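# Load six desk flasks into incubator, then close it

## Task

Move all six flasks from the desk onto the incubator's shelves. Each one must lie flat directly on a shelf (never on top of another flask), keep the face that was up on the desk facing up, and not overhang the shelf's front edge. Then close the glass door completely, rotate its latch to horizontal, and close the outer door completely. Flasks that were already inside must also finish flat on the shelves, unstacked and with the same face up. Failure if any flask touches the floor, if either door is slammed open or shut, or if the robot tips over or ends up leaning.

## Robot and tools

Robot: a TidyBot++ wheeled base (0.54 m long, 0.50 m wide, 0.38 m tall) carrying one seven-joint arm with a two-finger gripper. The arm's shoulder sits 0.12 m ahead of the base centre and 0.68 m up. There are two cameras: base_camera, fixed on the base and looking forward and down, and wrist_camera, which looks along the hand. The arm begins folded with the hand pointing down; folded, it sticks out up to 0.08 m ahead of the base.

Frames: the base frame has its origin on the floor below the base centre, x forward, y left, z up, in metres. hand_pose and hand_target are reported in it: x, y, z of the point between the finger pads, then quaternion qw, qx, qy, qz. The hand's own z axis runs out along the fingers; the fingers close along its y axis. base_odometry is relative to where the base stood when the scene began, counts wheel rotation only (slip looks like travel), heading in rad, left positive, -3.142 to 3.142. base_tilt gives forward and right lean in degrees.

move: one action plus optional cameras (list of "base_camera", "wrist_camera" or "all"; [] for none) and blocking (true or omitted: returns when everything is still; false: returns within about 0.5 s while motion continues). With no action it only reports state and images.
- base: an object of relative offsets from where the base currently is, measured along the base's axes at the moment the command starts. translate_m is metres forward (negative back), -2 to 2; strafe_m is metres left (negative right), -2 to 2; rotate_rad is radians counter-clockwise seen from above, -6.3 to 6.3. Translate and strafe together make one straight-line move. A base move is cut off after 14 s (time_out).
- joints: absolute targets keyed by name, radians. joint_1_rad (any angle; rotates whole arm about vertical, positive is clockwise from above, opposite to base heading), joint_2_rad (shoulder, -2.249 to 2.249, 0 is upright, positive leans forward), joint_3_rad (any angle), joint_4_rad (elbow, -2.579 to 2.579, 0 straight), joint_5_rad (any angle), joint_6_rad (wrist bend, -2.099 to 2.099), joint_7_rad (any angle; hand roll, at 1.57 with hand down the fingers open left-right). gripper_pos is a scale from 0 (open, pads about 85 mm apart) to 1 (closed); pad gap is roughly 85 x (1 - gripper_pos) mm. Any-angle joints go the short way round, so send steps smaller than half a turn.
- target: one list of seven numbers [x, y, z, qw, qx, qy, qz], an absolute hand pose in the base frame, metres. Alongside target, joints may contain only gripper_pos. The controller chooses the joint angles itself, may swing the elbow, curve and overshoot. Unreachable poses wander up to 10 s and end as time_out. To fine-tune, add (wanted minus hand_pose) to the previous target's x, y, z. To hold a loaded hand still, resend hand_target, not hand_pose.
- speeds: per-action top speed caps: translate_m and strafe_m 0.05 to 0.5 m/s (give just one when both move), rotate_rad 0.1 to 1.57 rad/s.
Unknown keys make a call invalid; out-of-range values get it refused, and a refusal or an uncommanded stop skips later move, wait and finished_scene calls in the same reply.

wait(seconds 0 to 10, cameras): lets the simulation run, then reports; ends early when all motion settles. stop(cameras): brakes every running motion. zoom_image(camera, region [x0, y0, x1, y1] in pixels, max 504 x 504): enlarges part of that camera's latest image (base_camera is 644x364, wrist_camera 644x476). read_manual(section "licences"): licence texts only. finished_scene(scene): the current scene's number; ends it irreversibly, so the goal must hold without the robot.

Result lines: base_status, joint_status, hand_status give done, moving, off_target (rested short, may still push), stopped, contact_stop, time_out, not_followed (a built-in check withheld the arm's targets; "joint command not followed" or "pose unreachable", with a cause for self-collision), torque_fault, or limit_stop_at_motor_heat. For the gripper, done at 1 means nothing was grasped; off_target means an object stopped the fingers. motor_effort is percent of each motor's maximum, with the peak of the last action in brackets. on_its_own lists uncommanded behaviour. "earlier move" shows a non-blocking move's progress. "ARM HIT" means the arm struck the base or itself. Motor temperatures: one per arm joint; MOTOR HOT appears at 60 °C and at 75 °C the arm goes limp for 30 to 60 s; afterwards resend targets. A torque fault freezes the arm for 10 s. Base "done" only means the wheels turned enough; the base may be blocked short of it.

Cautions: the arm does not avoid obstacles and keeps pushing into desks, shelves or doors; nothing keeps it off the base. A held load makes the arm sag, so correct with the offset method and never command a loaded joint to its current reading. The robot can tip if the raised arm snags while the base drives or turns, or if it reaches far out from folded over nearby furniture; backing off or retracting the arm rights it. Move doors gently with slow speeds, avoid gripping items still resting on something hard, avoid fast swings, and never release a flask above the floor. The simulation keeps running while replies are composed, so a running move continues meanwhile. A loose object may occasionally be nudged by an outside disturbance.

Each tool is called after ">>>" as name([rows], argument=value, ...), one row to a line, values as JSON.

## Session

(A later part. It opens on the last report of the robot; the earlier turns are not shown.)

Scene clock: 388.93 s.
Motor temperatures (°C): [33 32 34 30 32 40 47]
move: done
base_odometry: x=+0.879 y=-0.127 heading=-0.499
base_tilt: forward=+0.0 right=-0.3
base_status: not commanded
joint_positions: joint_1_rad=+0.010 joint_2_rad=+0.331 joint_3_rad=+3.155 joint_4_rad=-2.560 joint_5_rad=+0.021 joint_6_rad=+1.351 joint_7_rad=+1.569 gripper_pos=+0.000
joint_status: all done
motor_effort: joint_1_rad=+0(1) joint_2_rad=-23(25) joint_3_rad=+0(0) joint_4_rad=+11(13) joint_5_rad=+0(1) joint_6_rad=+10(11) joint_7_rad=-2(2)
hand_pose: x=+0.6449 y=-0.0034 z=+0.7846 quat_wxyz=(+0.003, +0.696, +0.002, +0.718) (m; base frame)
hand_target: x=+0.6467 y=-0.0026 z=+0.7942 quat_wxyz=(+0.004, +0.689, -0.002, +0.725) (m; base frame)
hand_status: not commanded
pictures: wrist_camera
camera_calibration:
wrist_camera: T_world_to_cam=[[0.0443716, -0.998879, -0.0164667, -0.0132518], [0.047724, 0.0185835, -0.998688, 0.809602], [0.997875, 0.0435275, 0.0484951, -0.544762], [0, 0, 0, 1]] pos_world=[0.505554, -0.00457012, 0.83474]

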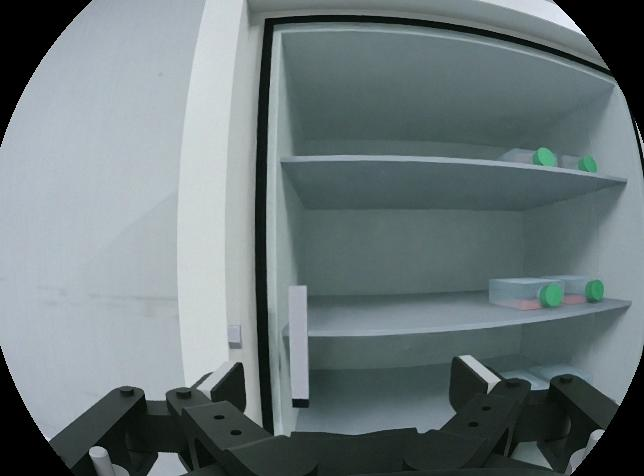

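>>> move(base={"translate_m":0.15,"strafe_m":0.034}, speeds={"translate_m":0.1}, cameras=["wrist_camera"])

Scene clock: 413.77 s.
Motor temperatures (°C): [33 32 33 30 32 40 47]
move: done
base_odometry: x=+1.027 y=-0.169 heading=-0.498
base_tilt: forward=+0.0 right=-0.2
base_status: done
joint_positions: joint_1_rad=+0.010 joint_2_rad=+0.331 joint_3_rad=+3.155 joint_4_rad=-2.560 joint_5_rad=+0.021 joint_6_rad=+1.351 joint_7_rad=+1.569 gripper_pos=+0.000
joint_status: not commanded
motor_effort: joint_1_rad=+0(3) joint_2_rad=-23(25) joint_3_rad=+0(2) joint_4_rad=+11(13) joint_5_rad=+0(1) joint_6_rad=+9(10) joint_7_rad=-1(1)
hand_pose: x=+0.6449 y=-0.0035 z=+0.7847 quat_wxyz=(+0.003, +0.696, +0.002, +0.718) (m; base frame)
hand_target: x=+0.6467 y=-0.0026 z=+0.7942 quat_wxyz=(+0.004, +0.689, -0.002, +0.725) (m; base frame)
hand_status: not commanded
pictures: wrist_camera
camera_calibration:
wrist_camera: T_world_to_cam=[[0.0441793, -0.998886, -0.0165672, -0.0130703], [0.0479232, 0.0186832, -0.998676, 0.809492], [0.997874, 0.0433269, 0.0486952, -0.544928], [0, 0, 0, 1]] pos_world=[0.505553, -0.00456965, 0.834739]

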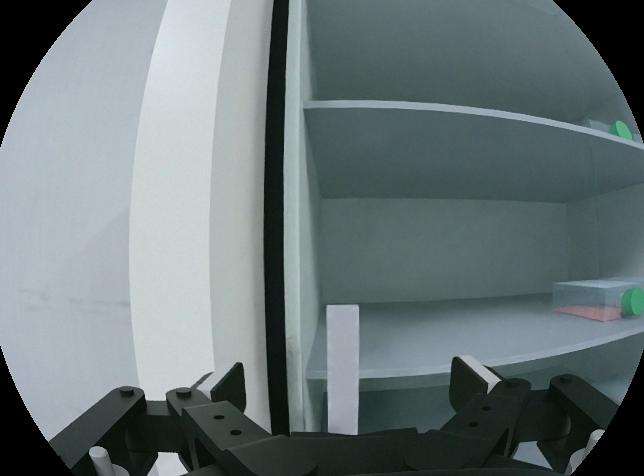

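>>> move(base={"translate_m":0.05}, speeds={"translate_m":0.06}, cameras=[])

>>> move(joints={"gripper_pos":0.9}, cameras=["wrist_camera"])

Scene clock: 421.27 s.
Motor temperatures (°C): [33 32 33 30 32 40 47]
move: done
base_odometry: x=+1.071 y=-0.192 heading=-0.498
base_tilt: forward=+0.0 right=-0.2
base_status: done
joint_positions: joint_1_rad=+0.010 joint_2_rad=+0.331 joint_3_rad=+3.155 joint_4_rad=-2.560 joint_5_rad=+0.021 joint_6_rad=+1.351 joint_7_rad=+1.569 gripper_pos=+0.000
joint_status: not commanded
motor_effort: joint_1_rad=+0(1) joint_2_rad=-23(25) joint_3_rad=+0(1) joint_4_rad=+11(13) joint_5_rad=-1(1) joint_6_rad=+10(10) joint_7_rad=-1(2)
hand_pose: x=+0.6449 y=-0.0035 z=+0.7849 quat_wxyz=(+0.003, +0.696, +0.002, +0.718) (m; base frame)
hand_target: x=+0.6467 y=-0.0026 z=+0.7942 quat_wxyz=(+0.004, +0.689, -0.002, +0.725) (m; base frame)
hand_status: not commanded
pictures: none
No camera images: "cameras" was empty.

Scene clock: 422.30 s.
Motor temperatures (°C): [33 32 33 30 32 40 47]
move: off_target
base_odometry: x=+1.071 y=-0.192 heading=-0.498
base_tilt: forward=+0.0 right=-0.2
base_status: not commanded
joint_positions: joint_1_rad=+0.009 joint_2_rad=+0.331 joint_3_rad=+3.153 joint_4_rad=-2.560 joint_5_rad=+0.021 joint_6_rad=+1.351 joint_7_rad=+1.569 gripper_pos=+0.849
joint_status: gripper_pos off_target (ended at +0.849, target +0.900)
motor_effort: joint_1_rad=+0(3) joint_2_rad=-22(24) joint_3_rad=+0(2) joint_4_rad=+13(13) joint_5_rad=-1(3) joint_6_rad=+9(10) joint_7_rad=+0(1)
hand_pose: x=+0.6449 y=-0.0025 z=+0.7849 quat_wxyz=(+0.003, +0.696, +0.003, +0.718) (m; base frame)
hand_target: x=+0.6467 y=-0.0026 z=+0.7942 quat_wxyz=(+0.004, +0.689, -0.002, +0.725) (m; base frame)
hand_status: not commanded
pictures: wrist_camera
camera_calibration:
wrist_camera: T_world_to_cam=[[0.0461071, -0.998791, -0.0170725, -0.0129248], [0.0481649, 0.0192936, -0.998653, 0.809535], [0.997775, 0.0452227, 0.0489962, -0.545171], [0, 0, 0, 1]] pos_world=[0.505563, -0.00387383, 0.834936]

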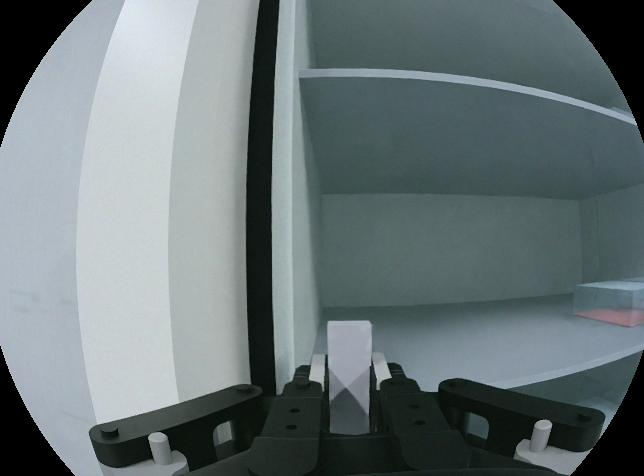

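>>> move(base={"translate_m":-0.1,"strafe_m":-0.012}, speeds={"translate_m":0.06}, cameras=["wrist_camera"])

Scene clock: 430.33 s.
Motor temperatures (°C): [33 32 33 30 32 40 47]
move: done
base_odometry: x=+0.977 y=-0.156 heading=-0.498
base_tilt: forward=-0.1 right=-0.2
base_status: done
joint_positions: joint_1_rad=+0.008 joint_2_rad=+0.332 joint_3_rad=+3.160 joint_4_rad=-2.556 joint_5_rad=+0.015 joint_6_rad=+1.349 joint_7_rad=+1.569 gripper_pos=+0.849
joint_status: not commanded
motor_effort: joint_1_rad=-2(5) joint_2_rad=-25(29) joint_3_rad=-2(5) joint_4_rad=+10(14) joint_5_rad=+0(3) joint_6_rad=+10(14) joint_7_rad=+0(1)
hand_pose: x=+0.6462 y=-0.0071 z=+0.7848 quat_wxyz=(+0.007, +0.696, -0.001, +0.718) (m; base frame)
hand_target: x=+0.6467 y=-0.0026 z=+0.7942 quat_wxyz=(+0.004, +0.689, -0.002, +0.725) (m; base frame)
hand_status: not commanded
pictures: wrist_camera
camera_calibration:
wrist_camera: T_world_to_cam=[[0.0348626, -0.999264, -0.0160288, -0.0111307], [0.048713, 0.0177185, -0.998656, 0.809151], [0.998204, 0.0340349, 0.0492949, -0.546817], [0, 0, 0, 1]] pos_world=[0.506807, -0.00684859, 0.83484]

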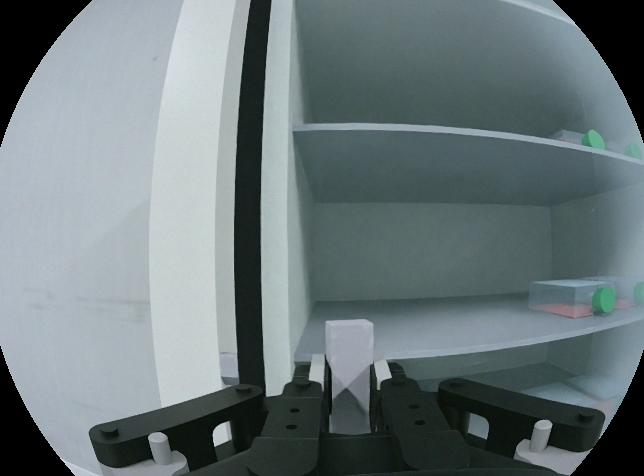

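>>> move(base={"translate_m":-0.129,"strafe_m":-0.284,"rotate_rad":0.33}, speeds={"translate_m":0.09,"rotate_rad":0.1}, cameras=["wrist_camera"])

Scene clock: 441.00 s.
Motor temperatures (°C): [33 32 33 30 32 40 47]
move: done
base_odometry: x=+0.728 y=-0.344 heading=-0.167
base_tilt: forward=+0.0 right=-0.2
base_status: done
joint_positions: joint_1_rad=+0.008 joint_2_rad=+0.333 joint_3_rad=+3.154 joint_4_rad=-2.555 joint_5_rad=+0.011 joint_6_rad=+1.349 joint_7_rad=+1.569 gripper_pos=+0.849
joint_status: not commanded
motor_effort: joint_1_rad=-1(7) joint_2_rad=-24(28) joint_3_rad=+0(6) joint_4_rad=+10(14) joint_5_rad=-2(4) joint_6_rad=+11(13) joint_7_rad=+0(1)
hand_pose: x=+0.6465 y=-0.0053 z=+0.7849 quat_wxyz=(+0.005, +0.696, -0.001, +0.718) (m; base frame)
hand_target: x=+0.6467 y=-0.0026 z=+0.7942 quat_wxyz=(+0.004, +0.689, -0.002, +0.725) (m; base frame)
hand_status: not commanded
pictures: wrist_camera
camera_calibration:
wrist_camera: T_world_to_cam=[[0.0370031, -0.99913, -0.0192375, -0.0082565], [0.0487655, 0.0210332, -0.998589, 0.809028], [0.998125, 0.0360128, 0.0495014, -0.547392], [0, 0, 0, 1]] pos_world=[0.507218, -0.00555263, 0.834824]

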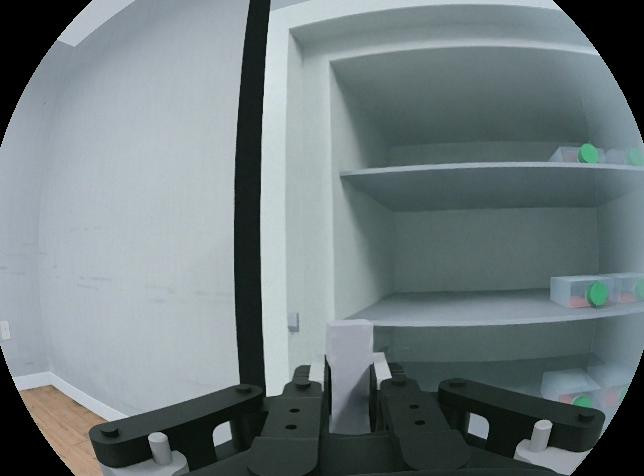

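>>> move(base={"translate_m":-0.132,"strafe_m":-0.345,"rotate_rad":0.4}, speeds={"translate_m":0.09,"rotate_rad":0.1}, cameras=["wrist_camera"])

Scene clock: 453.83 s.
Motor temperatures (°C): [33 32 33 30 32 40 47]
move: time_out
base_odometry: x=+0.549 y=-0.650 heading=+0.225
base_tilt: forward=+0.0 right=-0.2
base_status: strafe_m time_out (by the wheels' count: -0.332 of -0.345); the others done
joint_positions: joint_1_rad=+0.004 joint_2_rad=+0.332 joint_3_rad=+3.153 joint_4_rad=-2.556 joint_5_rad=+0.007 joint_6_rad=+1.347 joint_7_rad=+1.569 gripper_pos=+0.849
joint_status: not commanded
motor_effort: joint_1_rad=+0(8) joint_2_rad=-24(33) joint_3_rad=+0(6) joint_4_rad=+12(21) joint_5_rad=-1(5) joint_6_rad=+11(13) joint_7_rad=-1(2)
hand_pose: x=+0.6464 y=-0.0038 z=+0.7848 quat_wxyz=(+0.004, +0.696, -0.001, +0.718) (m; base frame)
hand_target: x=+0.6467 y=-0.0026 z=+0.7942 quat_wxyz=(+0.004, +0.689, -0.002, +0.725) (m; base frame)
hand_status: not commanded
pictures: wrist_camera
camera_calibration:
wrist_camera: T_world_to_cam=[[0.0383454, -0.99905, -0.0207145, -0.00640053], [0.047785, 0.0225393, -0.998603, 0.809521], [0.998121, 0.037302, 0.0486039, -0.546489], [0, 0, 0, 1]] pos_world=[0.507024, -0.00425533, 0.834819]

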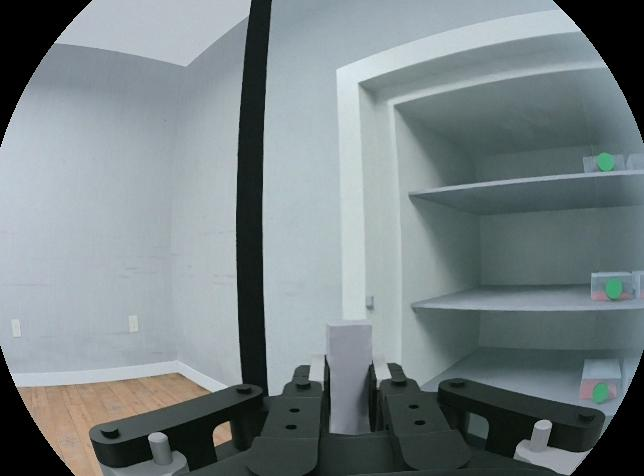

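>>> move(joints={"gripper_pos":0.0})

Scene clock: 467.37 s.
Motor temperatures (°C): [32 33 33 30 32 40 47]
move: done
base_odometry: x=+0.549 y=-0.650 heading=+0.225
base_tilt: forward=-0.1 right=-0.3
base_status: not commanded
joint_positions: joint_1_rad=+0.004 joint_2_rad=+0.332 joint_3_rad=+3.153 joint_4_rad=-2.556 joint_5_rad=+0.007 joint_6_rad=+1.347 joint_7_rad=+1.569 gripper_pos=+0.000
joint_status: all done
motor_effort: joint_1_rad=+0(1) joint_2_rad=-22(24) joint_3_rad=+0(0) joint_4_rad=+11(12) joint_5_rad=-1(2) joint_6_rad=+10(10) joint_7_rad=-1(1)
hand_pose: x=+0.6464 y=-0.0038 z=+0.7848 quat_wxyz=(+0.004, +0.696, -0.001, +0.718) (m; base frame)
hand_target: x=+0.6467 y=-0.0026 z=+0.7942 quat_wxyz=(+0.004, +0.689, -0.002, +0.725) (m; base frame)
hand_status: not commanded
pictures: base_camera, wrist_camera
camera_calibration:
wrist_camera: T_world_to_cam=[[0.0383454, -0.99905, -0.0207145, -0.00640053], [0.047785, 0.0225393, -0.998603, 0.809521], [0.998121, 0.037302, 0.0486039, -0.546489], [0, 0, 0, 1]] pos_world=[0.507024, -0.00425533, 0.834819]

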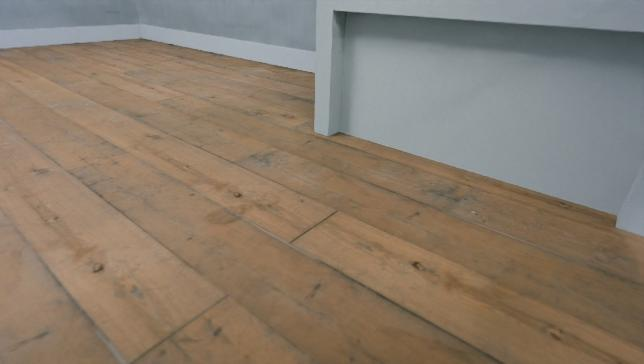

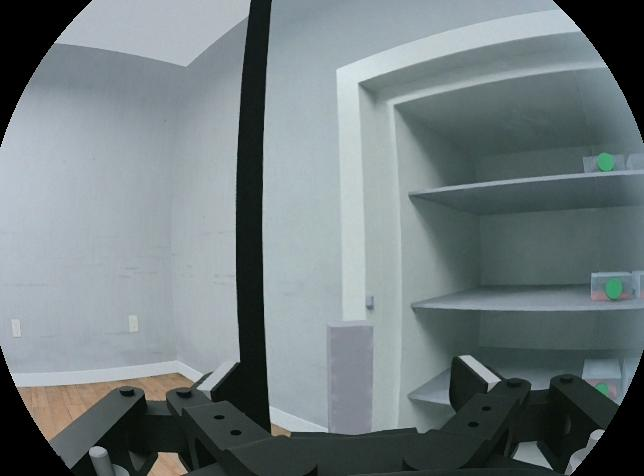

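>>> move(base={"translate_m":-0.12}, speeds={"translate_m":0.15}, cameras=[])

>>> move(joints={"joint_2_rad":-0.35,"joint_6_rad":0.7,"gripper_pos":1}, cameras=[])

>>> move(base={"rotate_rad":-0.722}, speeds={"rotate_rad":0.5})

Scene clock: 509.60 s.
Motor temperatures (°C): [32 33 33 30 32 40 47]
move: done
base_odometry: x=+0.433 y=-0.677 heading=+0.225
base_tilt: forward=-0.1 right=-0.2
base_status: done
joint_positions: joint_1_rad=+0.004 joint_2_rad=+0.332 joint_3_rad=+3.153 joint_4_rad=-2.556 joint_5_rad=+0.007 joint_6_rad=+1.347 joint_7_rad=+1.569 gripper_pos=+0.000
joint_status: not commanded
motor_effort: joint_1_rad=+0(1) joint_2_rad=-23(25) joint_3_rad=+0(1) joint_4_rad=+12(13) joint_5_rad=+0(1) joint_6_rad=+10(10) joint_7_rad=+0(1)
hand_pose: x=+0.6464 y=-0.0038 z=+0.7848 quat_wxyz=(+0.004, +0.696, -0.001, +0.718) (m; base frame)
hand_target: x=+0.6467 y=-0.0026 z=+0.7942 quat_wxyz=(+0.004, +0.689, -0.002, +0.725) (m; base frame)
hand_status: not commanded
pictures: none
No camera images: "cameras" was empty.

Scene clock: 511.87 s.
Motor temperatures (°C): [32 33 33 30 32 40 47]
move: done
base_odometry: x=+0.433 y=-0.677 heading=+0.225
base_tilt: forward=-0.1 right=-0.3
base_status: not commanded
joint_positions: joint_1_rad=+0.004 joint_2_rad=-0.328 joint_3_rad=+3.153 joint_4_rad=-2.555 joint_5_rad=+0.007 joint_6_rad=+0.742 joint_7_rad=+1.569 gripper_pos=+0.999
joint_status: all done
motor_effort: joint_1_rad=-1(1) joint_2_rad=-8(25) joint_3_rad=+0(0) joint_4_rad=+21(21) joint_5_rad=+0(1) joint_6_rad=+9(10) joint_7_rad=-1(1)
hand_pose: x=+0.5426 y=-0.0042 z=+0.9149 quat_wxyz=(+0.004, +0.676, -0.003, +0.737) (m; base frame)
hand_target: x=+0.5395 y=-0.0026 z=+0.9141 quat_wxyz=(+0.002, +0.682, -0.004, +0.732) (m; base frame)
hand_status: not commanded
pictures: none
No camera images: "cameras" was empty.

Scene clock: 516.20 s.
Motor temperatures (°C): [32 33 33 30 32 40 47]
move: time_out
base_odometry: x=+0.439 y=-0.670 heading=+0.109
base_tilt: forward=-0.1 right=-0.2
base_status: rotate_rad time_out (by the wheels' count: -0.116 of -0.722)
joint_positions: joint_1_rad=+0.004 joint_2_rad=-0.335 joint_3_rad=+3.152 joint_4_rad=-2.555 joint_5_rad=+0.006 joint_6_rad=+0.736 joint_7_rad=+1.569 gripper_pos=+0.999
joint_status: not commanded
motor_effort: joint_1_rad=+0(3) joint_2_rad=-7(14) joint_3_rad=+1(4) joint_4_rad=+21(22) joint_5_rad=+0(2) joint_6_rad=+9(11) joint_7_rad=-1(1)
hand_pose: x=+0.5413 y=-0.0039 z=+0.9160 quat_wxyz=(+0.004, +0.676, -0.003, +0.737) (m; base frame)
hand_target: x=+0.5395 y=-0.0026 z=+0.9141 quat_wxyz=(+0.002, +0.682, -0.004, +0.732) (m; base frame)
hand_status: not commanded
pictures: base_camera, wrist_camera
camera_calibration:
wrist_camera: T_world_to_cam=[[0.0375561, -0.999058, -0.0217249, 0.00157316], [0.10392, 0.0255271, -0.994258, 0.911283], [0.993876, 0.0350828, 0.104781, -0.497138], [0, 0, 0, 1]] pos_world=[0.399334, -0.00424971, 0.958175]

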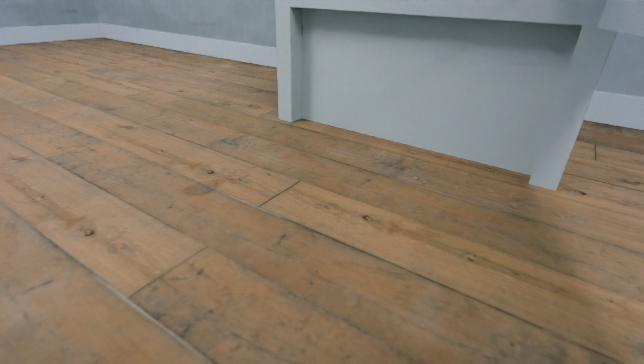

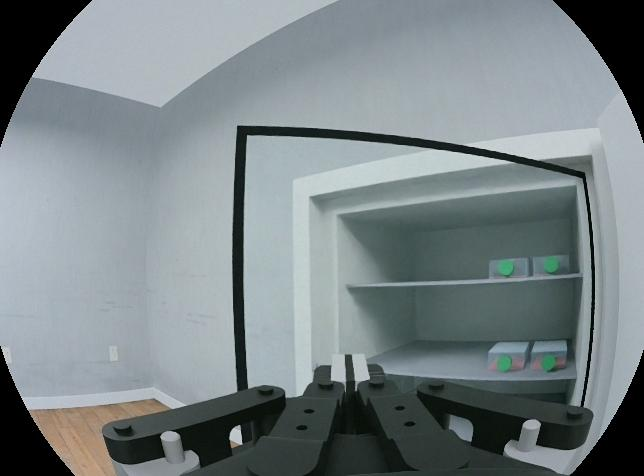

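>>> move(base={"strafe_m":0.3,"translate_m":-0.05}, speeds={"translate_m":0.2}, cameras=[])

>>> move(base={"rotate_rad":-0.605}, speeds={"rotate_rad":0.5})

Scene clock: 526.87 s.
Motor temperatures (°C): [32 32 33 30 32 40 47]
move: done
base_odometry: x=+0.356 y=-0.377 heading=+0.108
base_tilt: forward=-0.1 right=-0.3
base_status: done
joint_positions: joint_1_rad=+0.004 joint_2_rad=-0.335 joint_3_rad=+3.152 joint_4_rad=-2.555 joint_5_rad=+0.006 joint_6_rad=+0.736 joint_7_rad=+1.569 gripper_pos=+0.999
joint_status: not commanded
motor_effort: joint_1_rad=+0(1) joint_2_rad=-7(9) joint_3_rad=+0(2) joint_4_rad=+21(21) joint_5_rad=-1(1) joint_6_rad=+10(10) joint_7_rad=-1(1)
hand_pose: x=+0.5413 y=-0.0039 z=+0.9160 quat_wxyz=(+0.004, +0.676, -0.003, +0.737) (m; base frame)
hand_target: x=+0.5395 y=-0.0026 z=+0.9141 quat_wxyz=(+0.002, +0.682, -0.004, +0.732) (m; base frame)
hand_status: not commanded
pictures: none
No camera images: "cameras" was empty.

Scene clock: 528.70 s.
Motor temperatures (°C): [32 32 33 30 32 40 47]
move: done
base_odometry: x=+0.356 y=-0.377 heading=-0.495
base_tilt: forward=+0.0 right=-0.2
base_status: done
joint_positions: joint_1_rad=+0.004 joint_2_rad=-0.335 joint_3_rad=+3.151 joint_4_rad=-2.555 joint_5_rad=+0.006 joint_6_rad=+0.736 joint_7_rad=+1.569 gripper_pos=+0.999
joint_status: not commanded
motor_effort: joint_1_rad=+0(1) joint_2_rad=-7(8) joint_3_rad=+0(2) joint_4_rad=+21(21) joint_5_rad=+0(1) joint_6_rad=+10(10) joint_7_rad=-1(2)
hand_pose: x=+0.5413 y=-0.0037 z=+0.9160 quat_wxyz=(+0.004, +0.676, -0.003, +0.737) (m; base frame)
hand_target: x=+0.5395 y=-0.0026 z=+0.9141 quat_wxyz=(+0.002, +0.682, -0.004, +0.732) (m; base frame)
hand_status: not commanded
pictures: base_camera, wrist_camera
camera_calibration:
wrist_camera: T_world_to_cam=[[0.038131, -0.999042, -0.0214697, 0.00129737], [0.103813, 0.0253295, -0.994274, 0.911337], [0.993866, 0.0356838, 0.10468, -0.497044], [0, 0, 0, 1]] pos_world=[0.399337, -0.00405113, 0.958177]

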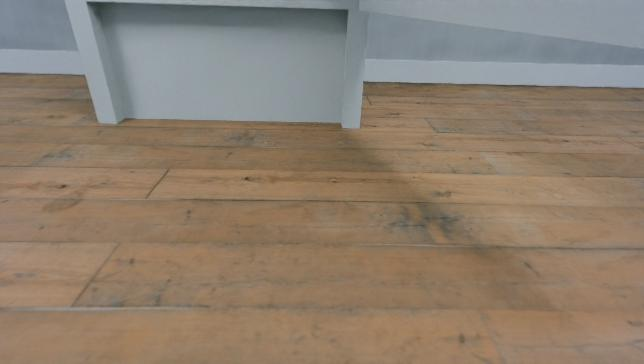

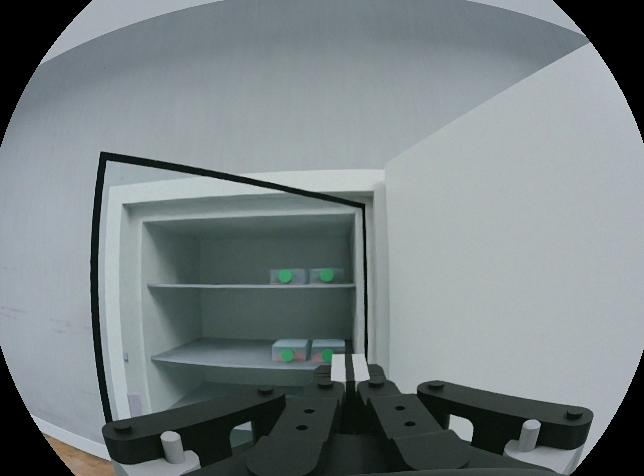

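>>> move(base={"strafe_m":0.47}, cameras=["wrist_camera"])

>>> move(base={"translate_m":0.32}, speeds={"translate_m":0.2}, cameras=["wrist_camera"])

Scene clock: 542.47 s.
Motor temperatures (°C): [32 32 33 30 32 40 47]
move: done
base_odometry: x=+0.580 y=+0.036 heading=-0.497
base_tilt: forward=-0.1 right=-0.3
base_status: done
joint_positions: joint_1_rad=+0.004 joint_2_rad=-0.335 joint_3_rad=+3.149 joint_4_rad=-2.555 joint_5_rad=+0.006 joint_6_rad=+0.736 joint_7_rad=+1.569 gripper_pos=+0.999
joint_status: not commanded
motor_effort: joint_1_rad=+0(1) joint_2_rad=-7(8) joint_3_rad=+0(2) joint_4_rad=+21(21) joint_5_rad=-1(1) joint_6_rad=+9(10) joint_7_rad=-1(1)
hand_pose: x=+0.5413 y=-0.0025 z=+0.9159 quat_wxyz=(+0.003, +0.676, -0.002, +0.737) (m; base frame)
hand_target: x=+0.5395 y=-0.0026 z=+0.9141 quat_wxyz=(+0.002, +0.682, -0.004, +0.732) (m; base frame)
hand_status: not commanded
pictures: wrist_camera
camera_calibration:
wrist_camera: T_world_to_cam=[[0.040364, -0.99897, -0.0207525, 0.000610049], [0.103577, 0.0248408, -0.994311, 0.911346], [0.993802, 0.0379849, 0.104473, -0.496846], [0, 0, 0, 1]] pos_world=[0.399348, -0.00315649, 0.958081]

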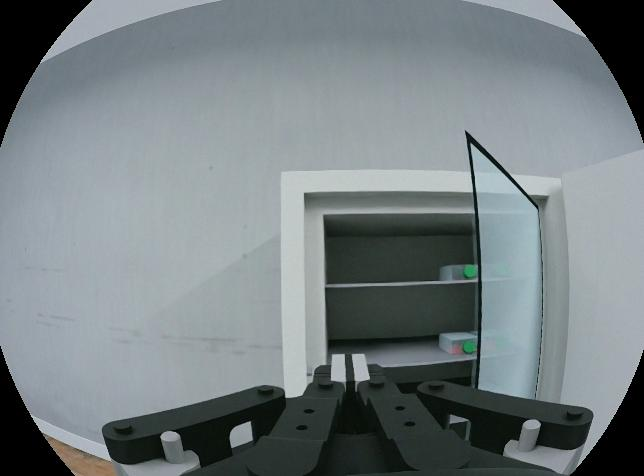

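Scene clock: 544.80 s.
Motor temperatures (°C): [32 32 33 30 32 40 47]
move: done
base_odometry: x=+0.861 y=-0.116 heading=-0.496
base_tilt: forward=-0.1 right=-0.2
base_status: done
joint_positions: joint_1_rad=+0.004 joint_2_rad=-0.338 joint_3_rad=+3.149 joint_4_rad=-2.555 joint_5_rad=+0.006 joint_6_rad=+0.735 joint_7_rad=+1.569 gripper_pos=+0.999
joint_status: not commanded
motor_effort: joint_1_rad=+0(1) joint_2_rad=-8(10) joint_3_rad=+0(1) joint_4_rad=+21(22) joint_5_rad=+0(1) joint_6_rad=+10(10) joint_7_rad=-1(2)
hand_pose: x=+0.5405 y=-0.0025 z=+0.9171 quat_wxyz=(+0.003, +0.675, -0.002, +0.738) (m; base frame)
hand_target: x=+0.5395 y=-0.0026 z=+0.9141 quat_wxyz=(+0.002, +0.682, -0.004, +0.732) (m; base frame)
hand_status: not commanded
pictures: wrist_camera
camera_calibration:
wrist_camera: T_world_to_cam=[[0.0404185, -0.998969, -0.0206555, 0.000548072], [0.106081, 0.0248458, -0.994047, 0.910978], [0.993536, 0.0379867, 0.106976, -0.49833], [0, 0, 0, 1]] pos_world=[0.398449, -0.00315649, 0.958875]

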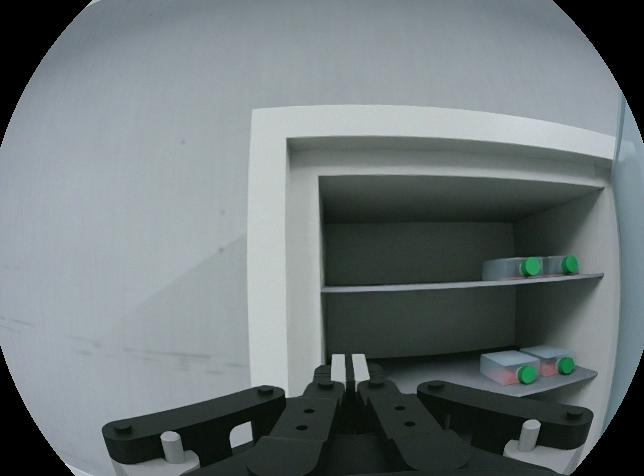

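>>> move(base={"strafe_m":-0.36}, speeds={"strafe_m":0.12}, cameras=["wrist_camera"])

>>> move(joints={"joint_1_rad":0.25}, cameras=["wrist_camera"])

Scene clock: 557.73 s.
Motor temperatures (°C): [32 32 33 30 32 40 47]
move: done
base_odometry: x=+0.690 y=-0.432 heading=-0.496
base_tilt: forward=-0.2 right=-0.2
base_status: done
joint_positions: joint_1_rad=-0.016 joint_2_rad=-0.494 joint_3_rad=+3.107 joint_4_rad=-2.649 joint_5_rad=+0.007 joint_6_rad=+0.735 joint_7_rad=+1.569 gripper_pos=+0.999
joint_status: not commanded
motor_effort: joint_1_rad=+4(7) joint_2_rad=+26(29) joint_3_rad=+9(12) joint_4_rad=+38(41) joint_5_rad=-2(3) joint_6_rad=-1(10) joint_7_rad=-1(2)
hand_pose: x=+0.4884 y=+0.0240 z=+0.9250 quat_wxyz=(-0.012, +0.652, +0.024, +0.758) (m; base frame)
hand_target: x=+0.5395 y=-0.0026 z=+0.9141 quat_wxyz=(+0.002, +0.682, -0.004, +0.732) (m; base frame)
hand_status: not commanded
pictures: wrist_camera
camera_calibration:
wrist_camera: T_world_to_cam=[[0.0991174, -0.995074, 0.0018847, -0.0203027], [0.16574, 0.0146414, -0.986061, 0.887477], [0.981176, 0.0980481, 0.166375, -0.498837], [0, 0, 0, 1]] pos_world=[0.344369, 0.0157135, 0.958139]

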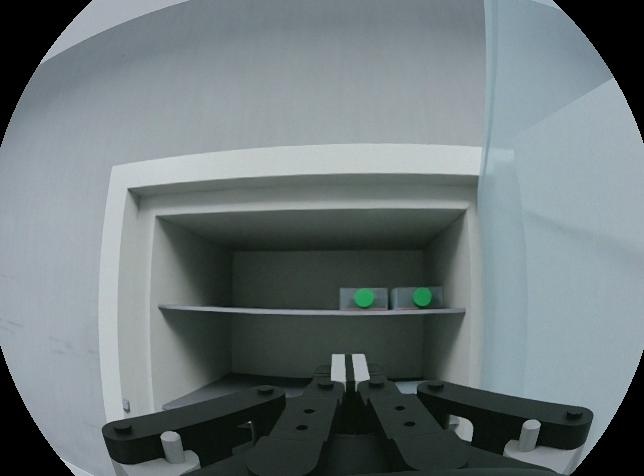

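Scene clock: 559.10 s.
Motor temperatures (°C): [32 32 33 30 32 40 47]
move: done
base_odometry: x=+0.690 y=-0.432 heading=-0.496
base_tilt: forward=-0.2 right=-0.2
base_status: not commanded
joint_positions: joint_1_rad=+0.236 joint_2_rad=-0.333 joint_3_rad=+3.154 joint_4_rad=-2.552 joint_5_rad=+0.009 joint_6_rad=+0.692 joint_7_rad=+1.569 gripper_pos=+0.999
joint_status: all done
motor_effort: joint_1_rad=+0(9) joint_2_rad=-7(29) joint_3_rad=+0(14) joint_4_rad=+21(41) joint_5_rad=+0(6) joint_6_rad=+9(10) joint_7_rad=+0(3)
hand_pose: x=+0.5309 y=-0.1015 z=+0.9032 quat_wxyz=(+0.088, +0.687, -0.083, +0.717) (m; base frame)
hand_target: x=+0.5258 y=-0.1066 z=+0.9141 quat_wxyz=(+0.093, +0.676, -0.089, +0.726) (m; base frame)
hand_status: not commanded
pictures: wrist_camera
camera_calibration:
wrist_camera: T_world_to_cam=[[-0.194005, -0.980741, -0.0225593, 0.0296568], [0.0651106, 0.0100725, -0.997827, 0.924423], [0.978837, -0.195052, 0.0619025, -0.458685], [0, 0, 0, 1]] pos_world=[0.394542, -0.069693, 0.951477]

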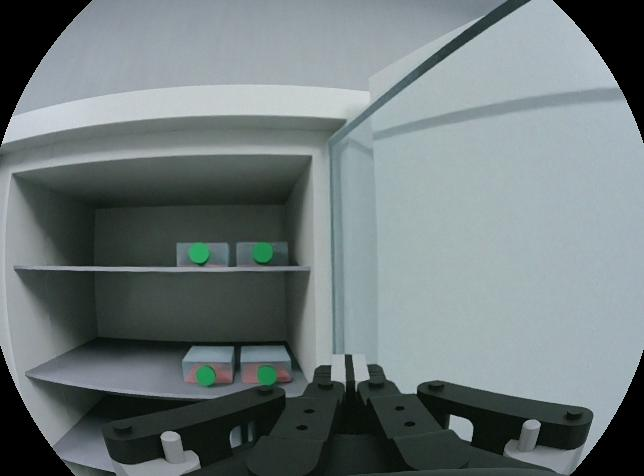

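>>> move(joints={"joint_1_rad":0.55}, cameras=["wrist_camera"])

>>> move(joints={"joint_1_rad":0.85}, cameras=["wrist_camera"])

Scene clock: 568.23 s.
Motor temperatures (°C): [32 32 33 30 32 40 47]
move: done
base_odometry: x=+0.690 y=-0.432 heading=-0.496
base_tilt: forward=-0.1 right=-0.3
base_status: not commanded
joint_positions: joint_1_rad=+0.529 joint_2_rad=-0.333 joint_3_rad=+3.150 joint_4_rad=-2.552 joint_5_rad=+0.010 joint_6_rad=+0.692 joint_7_rad=+1.569 gripper_pos=+0.999
joint_status: all done
motor_effort: joint_1_rad=+1(5) joint_2_rad=-6(8) joint_3_rad=+2(6) joint_4_rad=+22(22) joint_5_rad=-2(3) joint_6_rad=+10(10) joint_7_rad=+0(1)
hand_pose: x=+0.4850 y=-0.2144 z=+0.9032 quat_wxyz=(+0.190, +0.668, -0.180, +0.697) (m; base frame)
hand_target: x=+0.4761 y=-0.2220 z=+0.9141 quat_wxyz=(+0.200, +0.655, -0.189, +0.704) (m; base frame)
hand_status: not commanded
pictures: wrist_camera
camera_calibration:
wrist_camera: T_world_to_cam=[[-0.465186, -0.884977, -0.0204515, 0.0602489], [0.064213, -0.0106928, -0.997879, 0.924581], [0.882881, -0.465513, 0.0618012, -0.447174], [0, 0, 0, 1]] pos_world=[0.363458, -0.14496, 0.951488]

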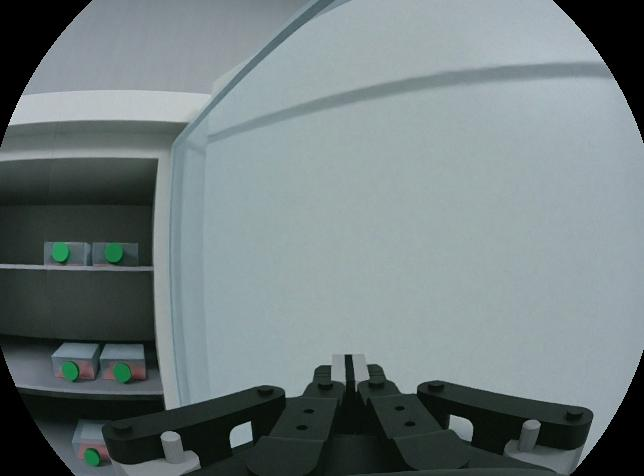

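Scene clock: 569.60 s.
Motor temperatures (°C): [32 32 33 30 32 40 47]
move: off_target
base_odometry: x=+0.690 y=-0.432 heading=-0.496
base_tilt: forward=+0.0 right=-0.3
base_status: not commanded
joint_positions: joint_1_rad=+0.726 joint_2_rad=-0.357 joint_3_rad=+3.051 joint_4_rad=-2.567 joint_5_rad=+0.060 joint_6_rad=+0.692 joint_7_rad=+1.569 gripper_pos=+0.999
joint_status: joint_1_rad off_target (ended at +0.726, target +0.850)
motor_effort: joint_1_rad=+16(17) joint_2_rad=+1(8) joint_3_rad=+21(22) joint_4_rad=+25(26) joint_5_rad=-14(14) joint_6_rad=+8(10) joint_7_rad=+0(1)
hand_pose: x=+0.4639 y=-0.2321 z=+0.9033 quat_wxyz=(+0.242, +0.666, -0.178, +0.683) (m; base frame)
hand_target: x=+0.3945 y=-0.3176 z=+0.9141 quat_wxyz=(+0.303, +0.619, -0.285, +0.666) (m; base frame)
hand_status: not commanded
pictures: wrist_camera
camera_calibration:
wrist_camera: T_world_to_cam=[[-0.52918, -0.846744, 0.0547108, 0.00543066], [0.0257156, -0.0804534, -0.996427, 0.92613], [0.84812, -0.525882, 0.0643488, -0.437052], [0, 0, 0, 1]] pos_world=[0.34973, -0.150729, 0.950647]

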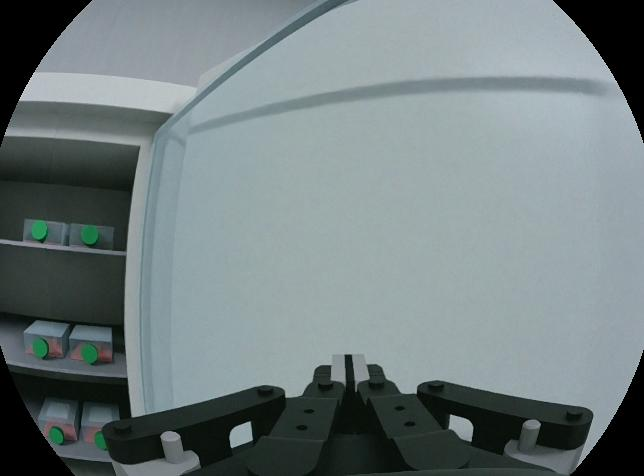

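>>> move(joints={"joint_1_rad":0.0}, cameras=["wrist_camera"])

>>> move(base={"translate_m":-0.4})

>>> zoom_image(camera="wrist_camera", region=[100, 150, 400, 400])

Scene clock: 577.83 s.
Motor temperatures (°C): [33 32 33 30 32 40 47]
move: done
base_odometry: x=+0.690 y=-0.432 heading=-0.496
base_tilt: forward=-0.1 right=-0.2
base_status: not commanded
joint_positions: joint_1_rad=+0.022 joint_2_rad=-0.356 joint_3_rad=+3.152 joint_4_rad=-2.561 joint_5_rad=+0.013 joint_6_rad=+0.692 joint_7_rad=+1.569 gripper_pos=+0.999
joint_status: all done
motor_effort: joint_1_rad=-1(18) joint_2_rad=-7(8) joint_3_rad=+0(22) joint_4_rad=+21(26) joint_5_rad=-1(14) joint_6_rad=+10(10) joint_7_rad=-1(1)
hand_pose: x=+0.5364 y=-0.0104 z=+0.9083 quat_wxyz=(+0.011, +0.686, -0.007, +0.727) (m; base frame)
hand_target: x=+0.5395 y=-0.0026 z=+0.9141 quat_wxyz=(+0.002, +0.682, -0.004, +0.732) (m; base frame)
hand_status: not commanded
pictures: wrist_camera
camera_calibration:
wrist_camera: T_world_to_cam=[[0.0221738, -0.999589, -0.0181894, 0.000172121], [0.0760796, 0.0198282, -0.996905, 0.921566], [0.996855, 0.0207213, 0.076488, -0.467336], [0, 0, 0, 1]] pos_world=[0.39575, -0.00841716, 0.954462]

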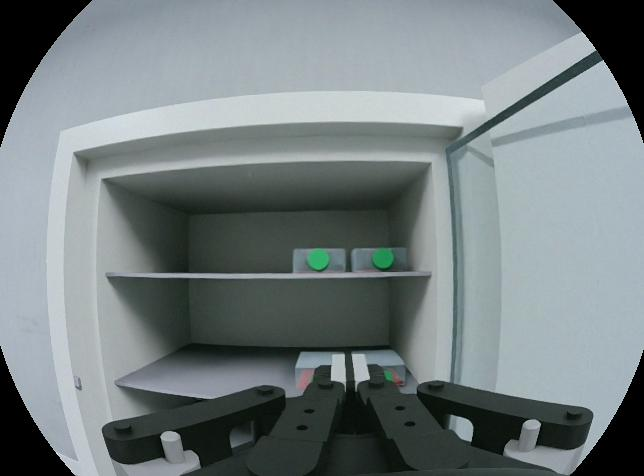

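Scene clock: 579.90 s.
Motor temperatures (°C): [33 32 33 30 32 40 47]
move: done
base_odometry: x=+0.338 y=-0.242 heading=-0.495
base_tilt: forward=-0.1 right=-0.2
base_status: done
joint_positions: joint_1_rad=+0.022 joint_2_rad=-0.355 joint_3_rad=+3.152 joint_4_rad=-2.561 joint_5_rad=+0.013 joint_6_rad=+0.692 joint_7_rad=+1.569 gripper_pos=+0.999
joint_status: not commanded
motor_effort: joint_1_rad=+0(1) joint_2_rad=-6(10) joint_3_rad=+0(1) joint_4_rad=+21(22) joint_5_rad=-1(1) joint_6_rad=+10(10) joint_7_rad=-1(1)
hand_pose: x=+0.5366 y=-0.0102 z=+0.9079 quat_wxyz=(+0.010, +0.686, -0.006, +0.727) (m; base frame)
hand_target: x=+0.5395 y=-0.0026 z=+0.9141 quat_wxyz=(+0.002, +0.682, -0.004, +0.732) (m; base frame)
hand_status: not commanded
pictures: base_camera, wrist_camera
camera_calibration:
wrist_camera: T_world_to_cam=[[0.0226657, -0.999576, -0.0182732, 0.000146277], [0.0752718, 0.0199323, -0.996964, 0.921629], [0.996905, 0.0212215, 0.0756917, -0.466773], [0, 0, 0, 1]] pos_world=[0.395953, -0.00831833, 0.954164]

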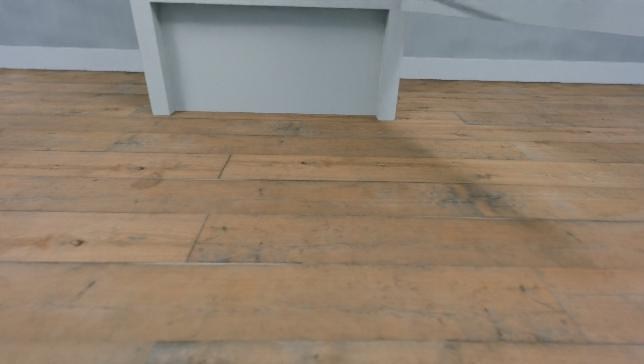

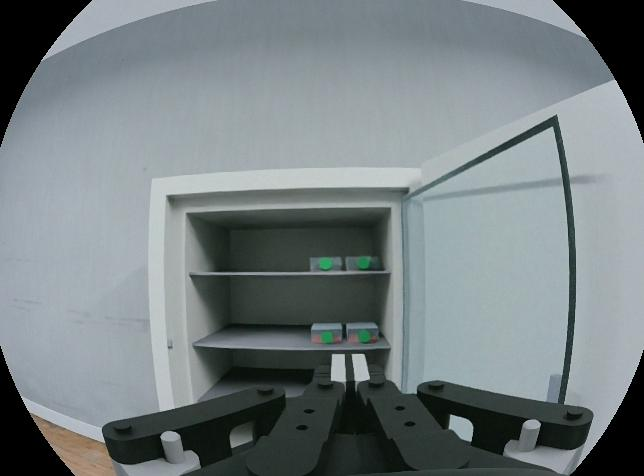

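Scaled by 1.680.

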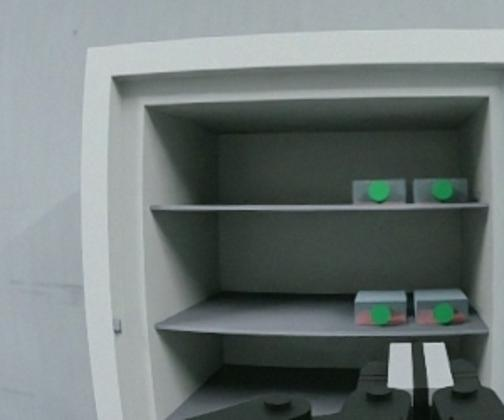

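>>> move(base={"rotate_rad":1.565}, cameras=["wrist_camera"])

>>> move(base={"translate_m":0.75,"strafe_m":1.1})

>>> zoom_image(camera="wrist_camera", region=[120, 180, 540, 420])

Scene clock: 605.03 s.
Motor temperatures (°C): [33 32 33 30 32 40 47]
move: done
base_odometry: x=+0.338 y=-0.242 heading=+1.068
base_tilt: forward=-0.1 right=-0.2
base_status: done
joint_positions: joint_1_rad=+0.016 joint_2_rad=-0.355 joint_3_rad=+3.151 joint_4_rad=-2.561 joint_5_rad=+0.013 joint_6_rad=+0.692 joint_7_rad=+1.569 gripper_pos=+0.999
joint_status: not commanded
motor_effort: joint_1_rad=-1(2) joint_2_rad=-7(8) joint_3_rad=+0(2) joint_4_rad=+21(21) joint_5_rad=-1(1) joint_6_rad=+10(10) joint_7_rad=+0(2)
hand_pose: x=+0.5366 y=-0.0071 z=+0.9079 quat_wxyz=(+0.008, +0.686, -0.004, +0.727) (m; base frame)
hand_target: x=+0.5395 y=-0.0026 z=+0.9141 quat_wxyz=(+0.002, +0.682, -0.004, +0.732) (m; base frame)
hand_status: not commanded
pictures: wrist_camera
camera_calibration:
wrist_camera: T_world_to_cam=[[0.0298373, -0.999398, -0.0176837, -0.00107361], [0.0750386, 0.0198812, -0.996982, 0.921695], [0.996734, 0.0284204, 0.0755866, -0.466643], [0, 0, 0, 1]] pos_world=[0.395988, -0.00613525, 0.954167]

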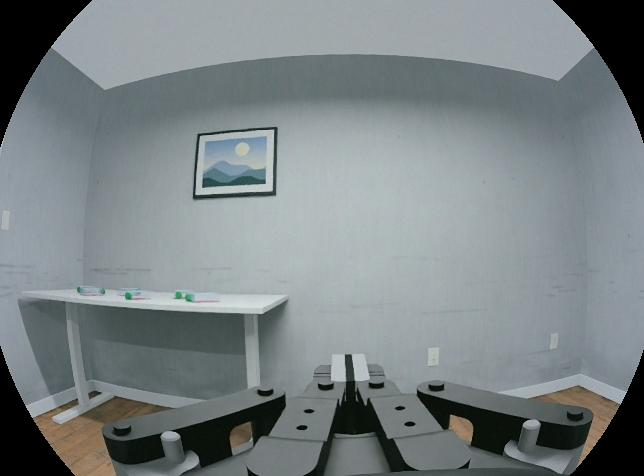

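Scene clock: 608.83 s.
Motor temperatures (°C): [33 32 33 30 32 40 47]
move: done
base_odometry: x=-0.264 y=+0.945 heading=+1.069
base_tilt: forward=-0.1 right=-0.2
base_status: done
joint_positions: joint_1_rad=+0.016 joint_2_rad=-0.355 joint_3_rad=+3.151 joint_4_rad=-2.561 joint_5_rad=+0.013 joint_6_rad=+0.692 joint_7_rad=+1.569 gripper_pos=+0.999
joint_status: not commanded
motor_effort: joint_1_rad=+0(1) joint_2_rad=-7(10) joint_3_rad=+0(2) joint_4_rad=+21(22) joint_5_rad=+0(1) joint_6_rad=+9(10) joint_7_rad=-1(1)
hand_pose: x=+0.5367 y=-0.0070 z=+0.9078 quat_wxyz=(+0.008, +0.687, -0.004, +0.727) (m; base frame)
hand_target: x=+0.5395 y=-0.0026 z=+0.9141 quat_wxyz=(+0.002, +0.682, -0.004, +0.732) (m; base frame)
hand_status: not commanded
pictures: base_camera, wrist_camera
camera_calibration:
wrist_camera: T_world_to_cam=[[0.030035, -0.999393, -0.0176717, -0.00116679], [0.0749351, 0.0198812, -0.99699, 0.921737], [0.996736, 0.0286204, 0.0754868, -0.466647], [0, 0, 0, 1]] pos_world=[0.396089, -0.00613572, 0.954167]

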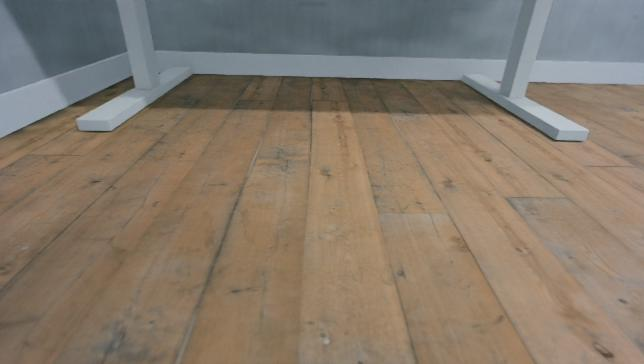

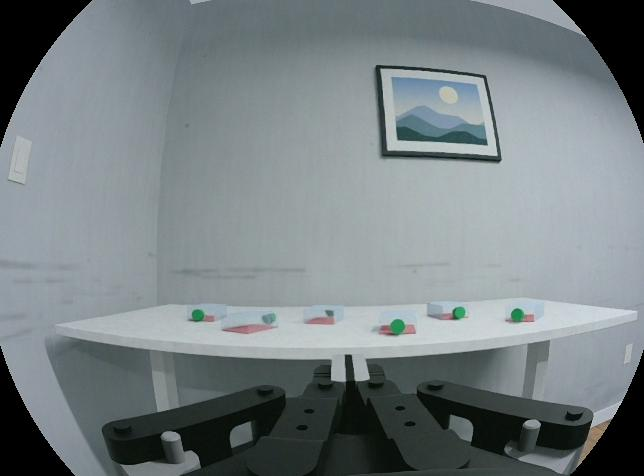

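Scaled by 1.200.

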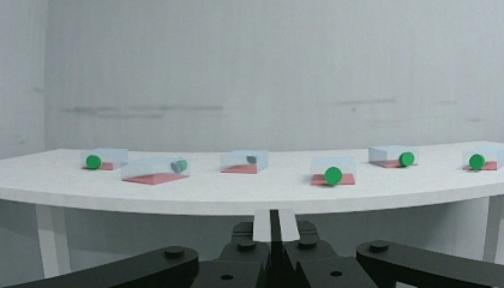

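>>> move(base={"translate_m":0.4}, joints={"joint_6_rad":0.0,"gripper_pos":0})

>>> zoom_image(camera="wrist_camera", region=[40, 200, 540, 460])

Scene clock: 663.53 s.
Motor temperatures (°C): [32 31 33 31 32 40 47]
move: done
base_odometry: x=-0.072 y=+1.296 heading=+1.069
base_tilt: forward=-0.1 right=-0.2
base_status: done
joint_positions: joint_1_rad=+0.016 joint_2_rad=-0.354 joint_3_rad=+3.151 joint_4_rad=-2.557 joint_5_rad=+0.013 joint_6_rad=+0.038 joint_7_rad=+1.569 gripper_pos=+0.000
joint_status: all done
motor_effort: joint_1_rad=+0(1) joint_2_rad=-6(8) joint_3_rad=+0(1) joint_4_rad=+20(23) joint_5_rad=+0(1) joint_6_rad=+8(11) joint_7_rad=-1(1)
hand_pose: x=+0.4849 y=-0.0075 z=+0.7169 quat_wxyz=(+0.007, +0.883, -0.006, +0.470) (m; base frame)
hand_target: x=+0.4806 y=-0.0016 z=+0.7089 quat_wxyz=(+0.000, +0.891, -0.005, +0.454) (m; base frame)
hand_status: not commanded
pictures: base_camera, wrist_camera
camera_calibration:
wrist_camera: T_world_to_cam=[[0.00546486, -0.999147, -0.0409243, 0.0251156], [-0.543944, 0.0313706, -0.838535, 0.921848], [0.839104, 0.026843, -0.543309, 0.119384], [0, 0, 0, 1]] pos_world=[0.401121, -0.00702944, 0.838892]

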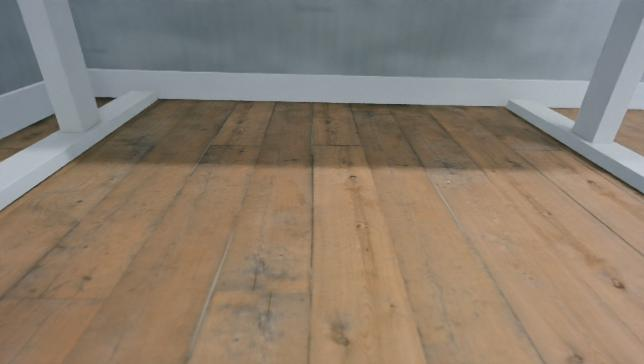

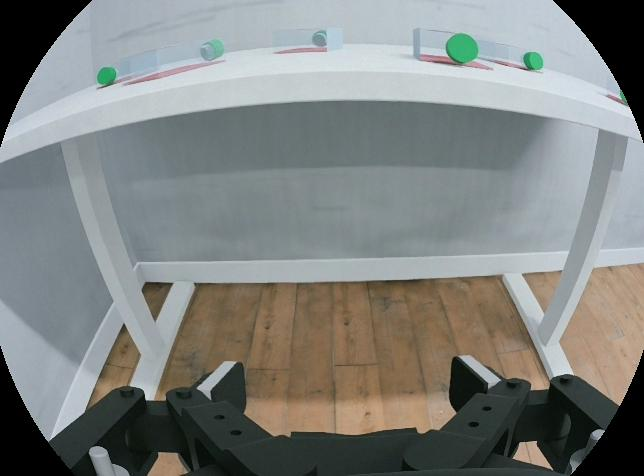

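Scaled by 1.008.

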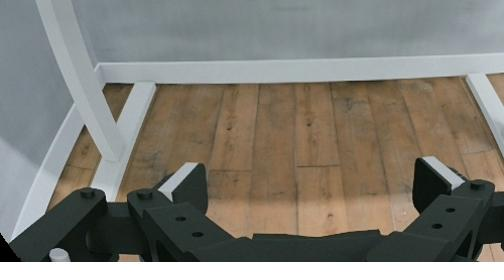

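>>> move(joints={"joint_1_rad":0,"joint_2_rad":0.0,"joint_3_rad":3.15,"joint_4_rad":-1.4,"joint_5_rad":0,"joint_6_rad":-1.0,"joint_7_rad":1.57})

>>> zoom_image(camera="wrist_camera", region=[0, 50, 340, 390])

>>> zoom_image(camera="wrist_camera", region=[300, 50, 640, 390])

Scene clock: 680.77 s.
Motor temperatures (°C): [32 31 33 31 32 39 47]
move: done
base_odometry: x=-0.072 y=+1.296 heading=+1.069
base_tilt: forward=-0.1 right=-0.2
base_status: not commanded
joint_positions: joint_1_rad=+0.016 joint_2_rad=-0.022 joint_3_rad=+3.151 joint_4_rad=-1.425 joint_5_rad=+0.013 joint_6_rad=-0.956 joint_7_rad=+1.569 gripper_pos=+0.000
joint_status: all done
motor_effort: joint_1_rad=+0(2) joint_2_rad=-21(21) joint_3_rad=+0(2) joint_4_rad=+22(24) joint_5_rad=+0(1) joint_6_rad=+7(9) joint_7_rad=-1(2)
hand_pose: x=+0.6393 y=-0.0148 z=+0.9344 quat_wxyz=(+0.011, +0.924, -0.011, +0.382) (m; base frame)
hand_target: x=+0.6392 y=-0.0030 z=+0.9264 quat_wxyz=(+0.001, +0.932, -0.004, +0.362) (m; base frame)
hand_status: not commanded
pictures: base_camera, wrist_camera
camera_calibration:
wrist_camera: T_world_to_cam=[[-0.0143668, -0.999131, -0.0391236, 0.0368235], [-0.695361, 0.0381002, -0.71765, 1.17241], [0.718517, 0.0168947, -0.695304, 0.327147], [0, 0, 0, 1]] pos_world=[0.580713, -0.0134044, 1.07028]

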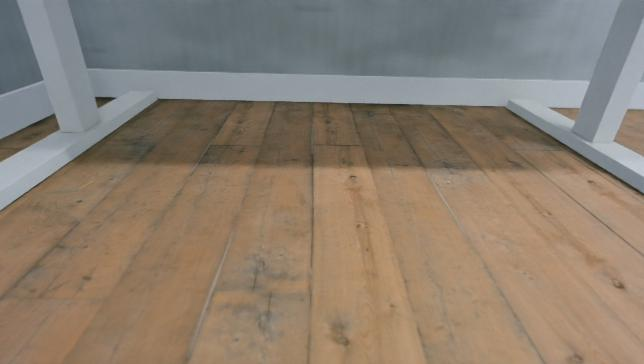

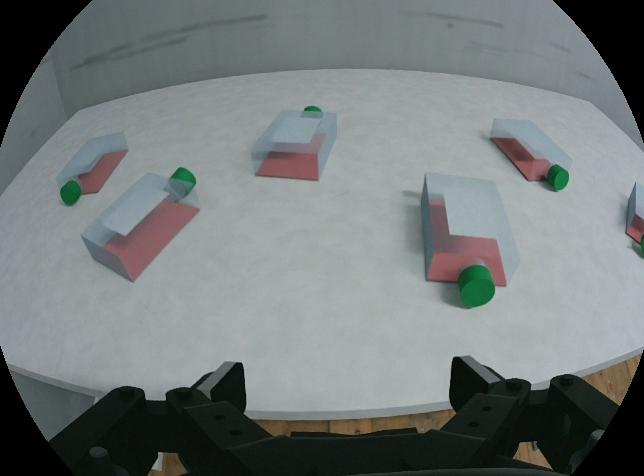

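Scaled by 1.482.

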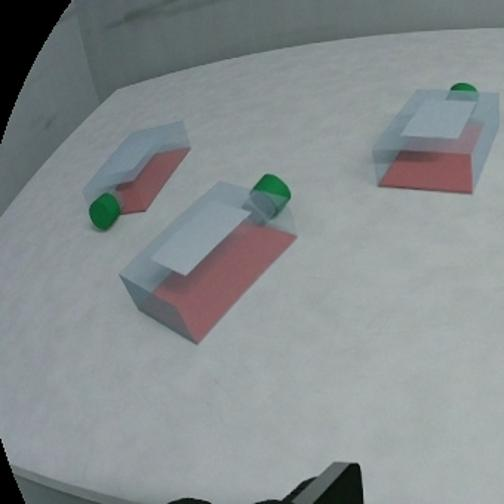

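Scaled by 1.482.

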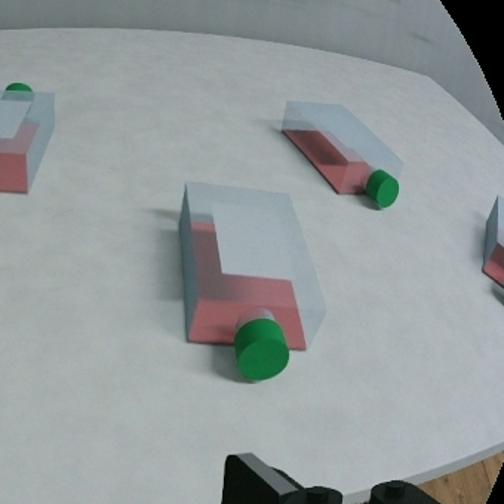

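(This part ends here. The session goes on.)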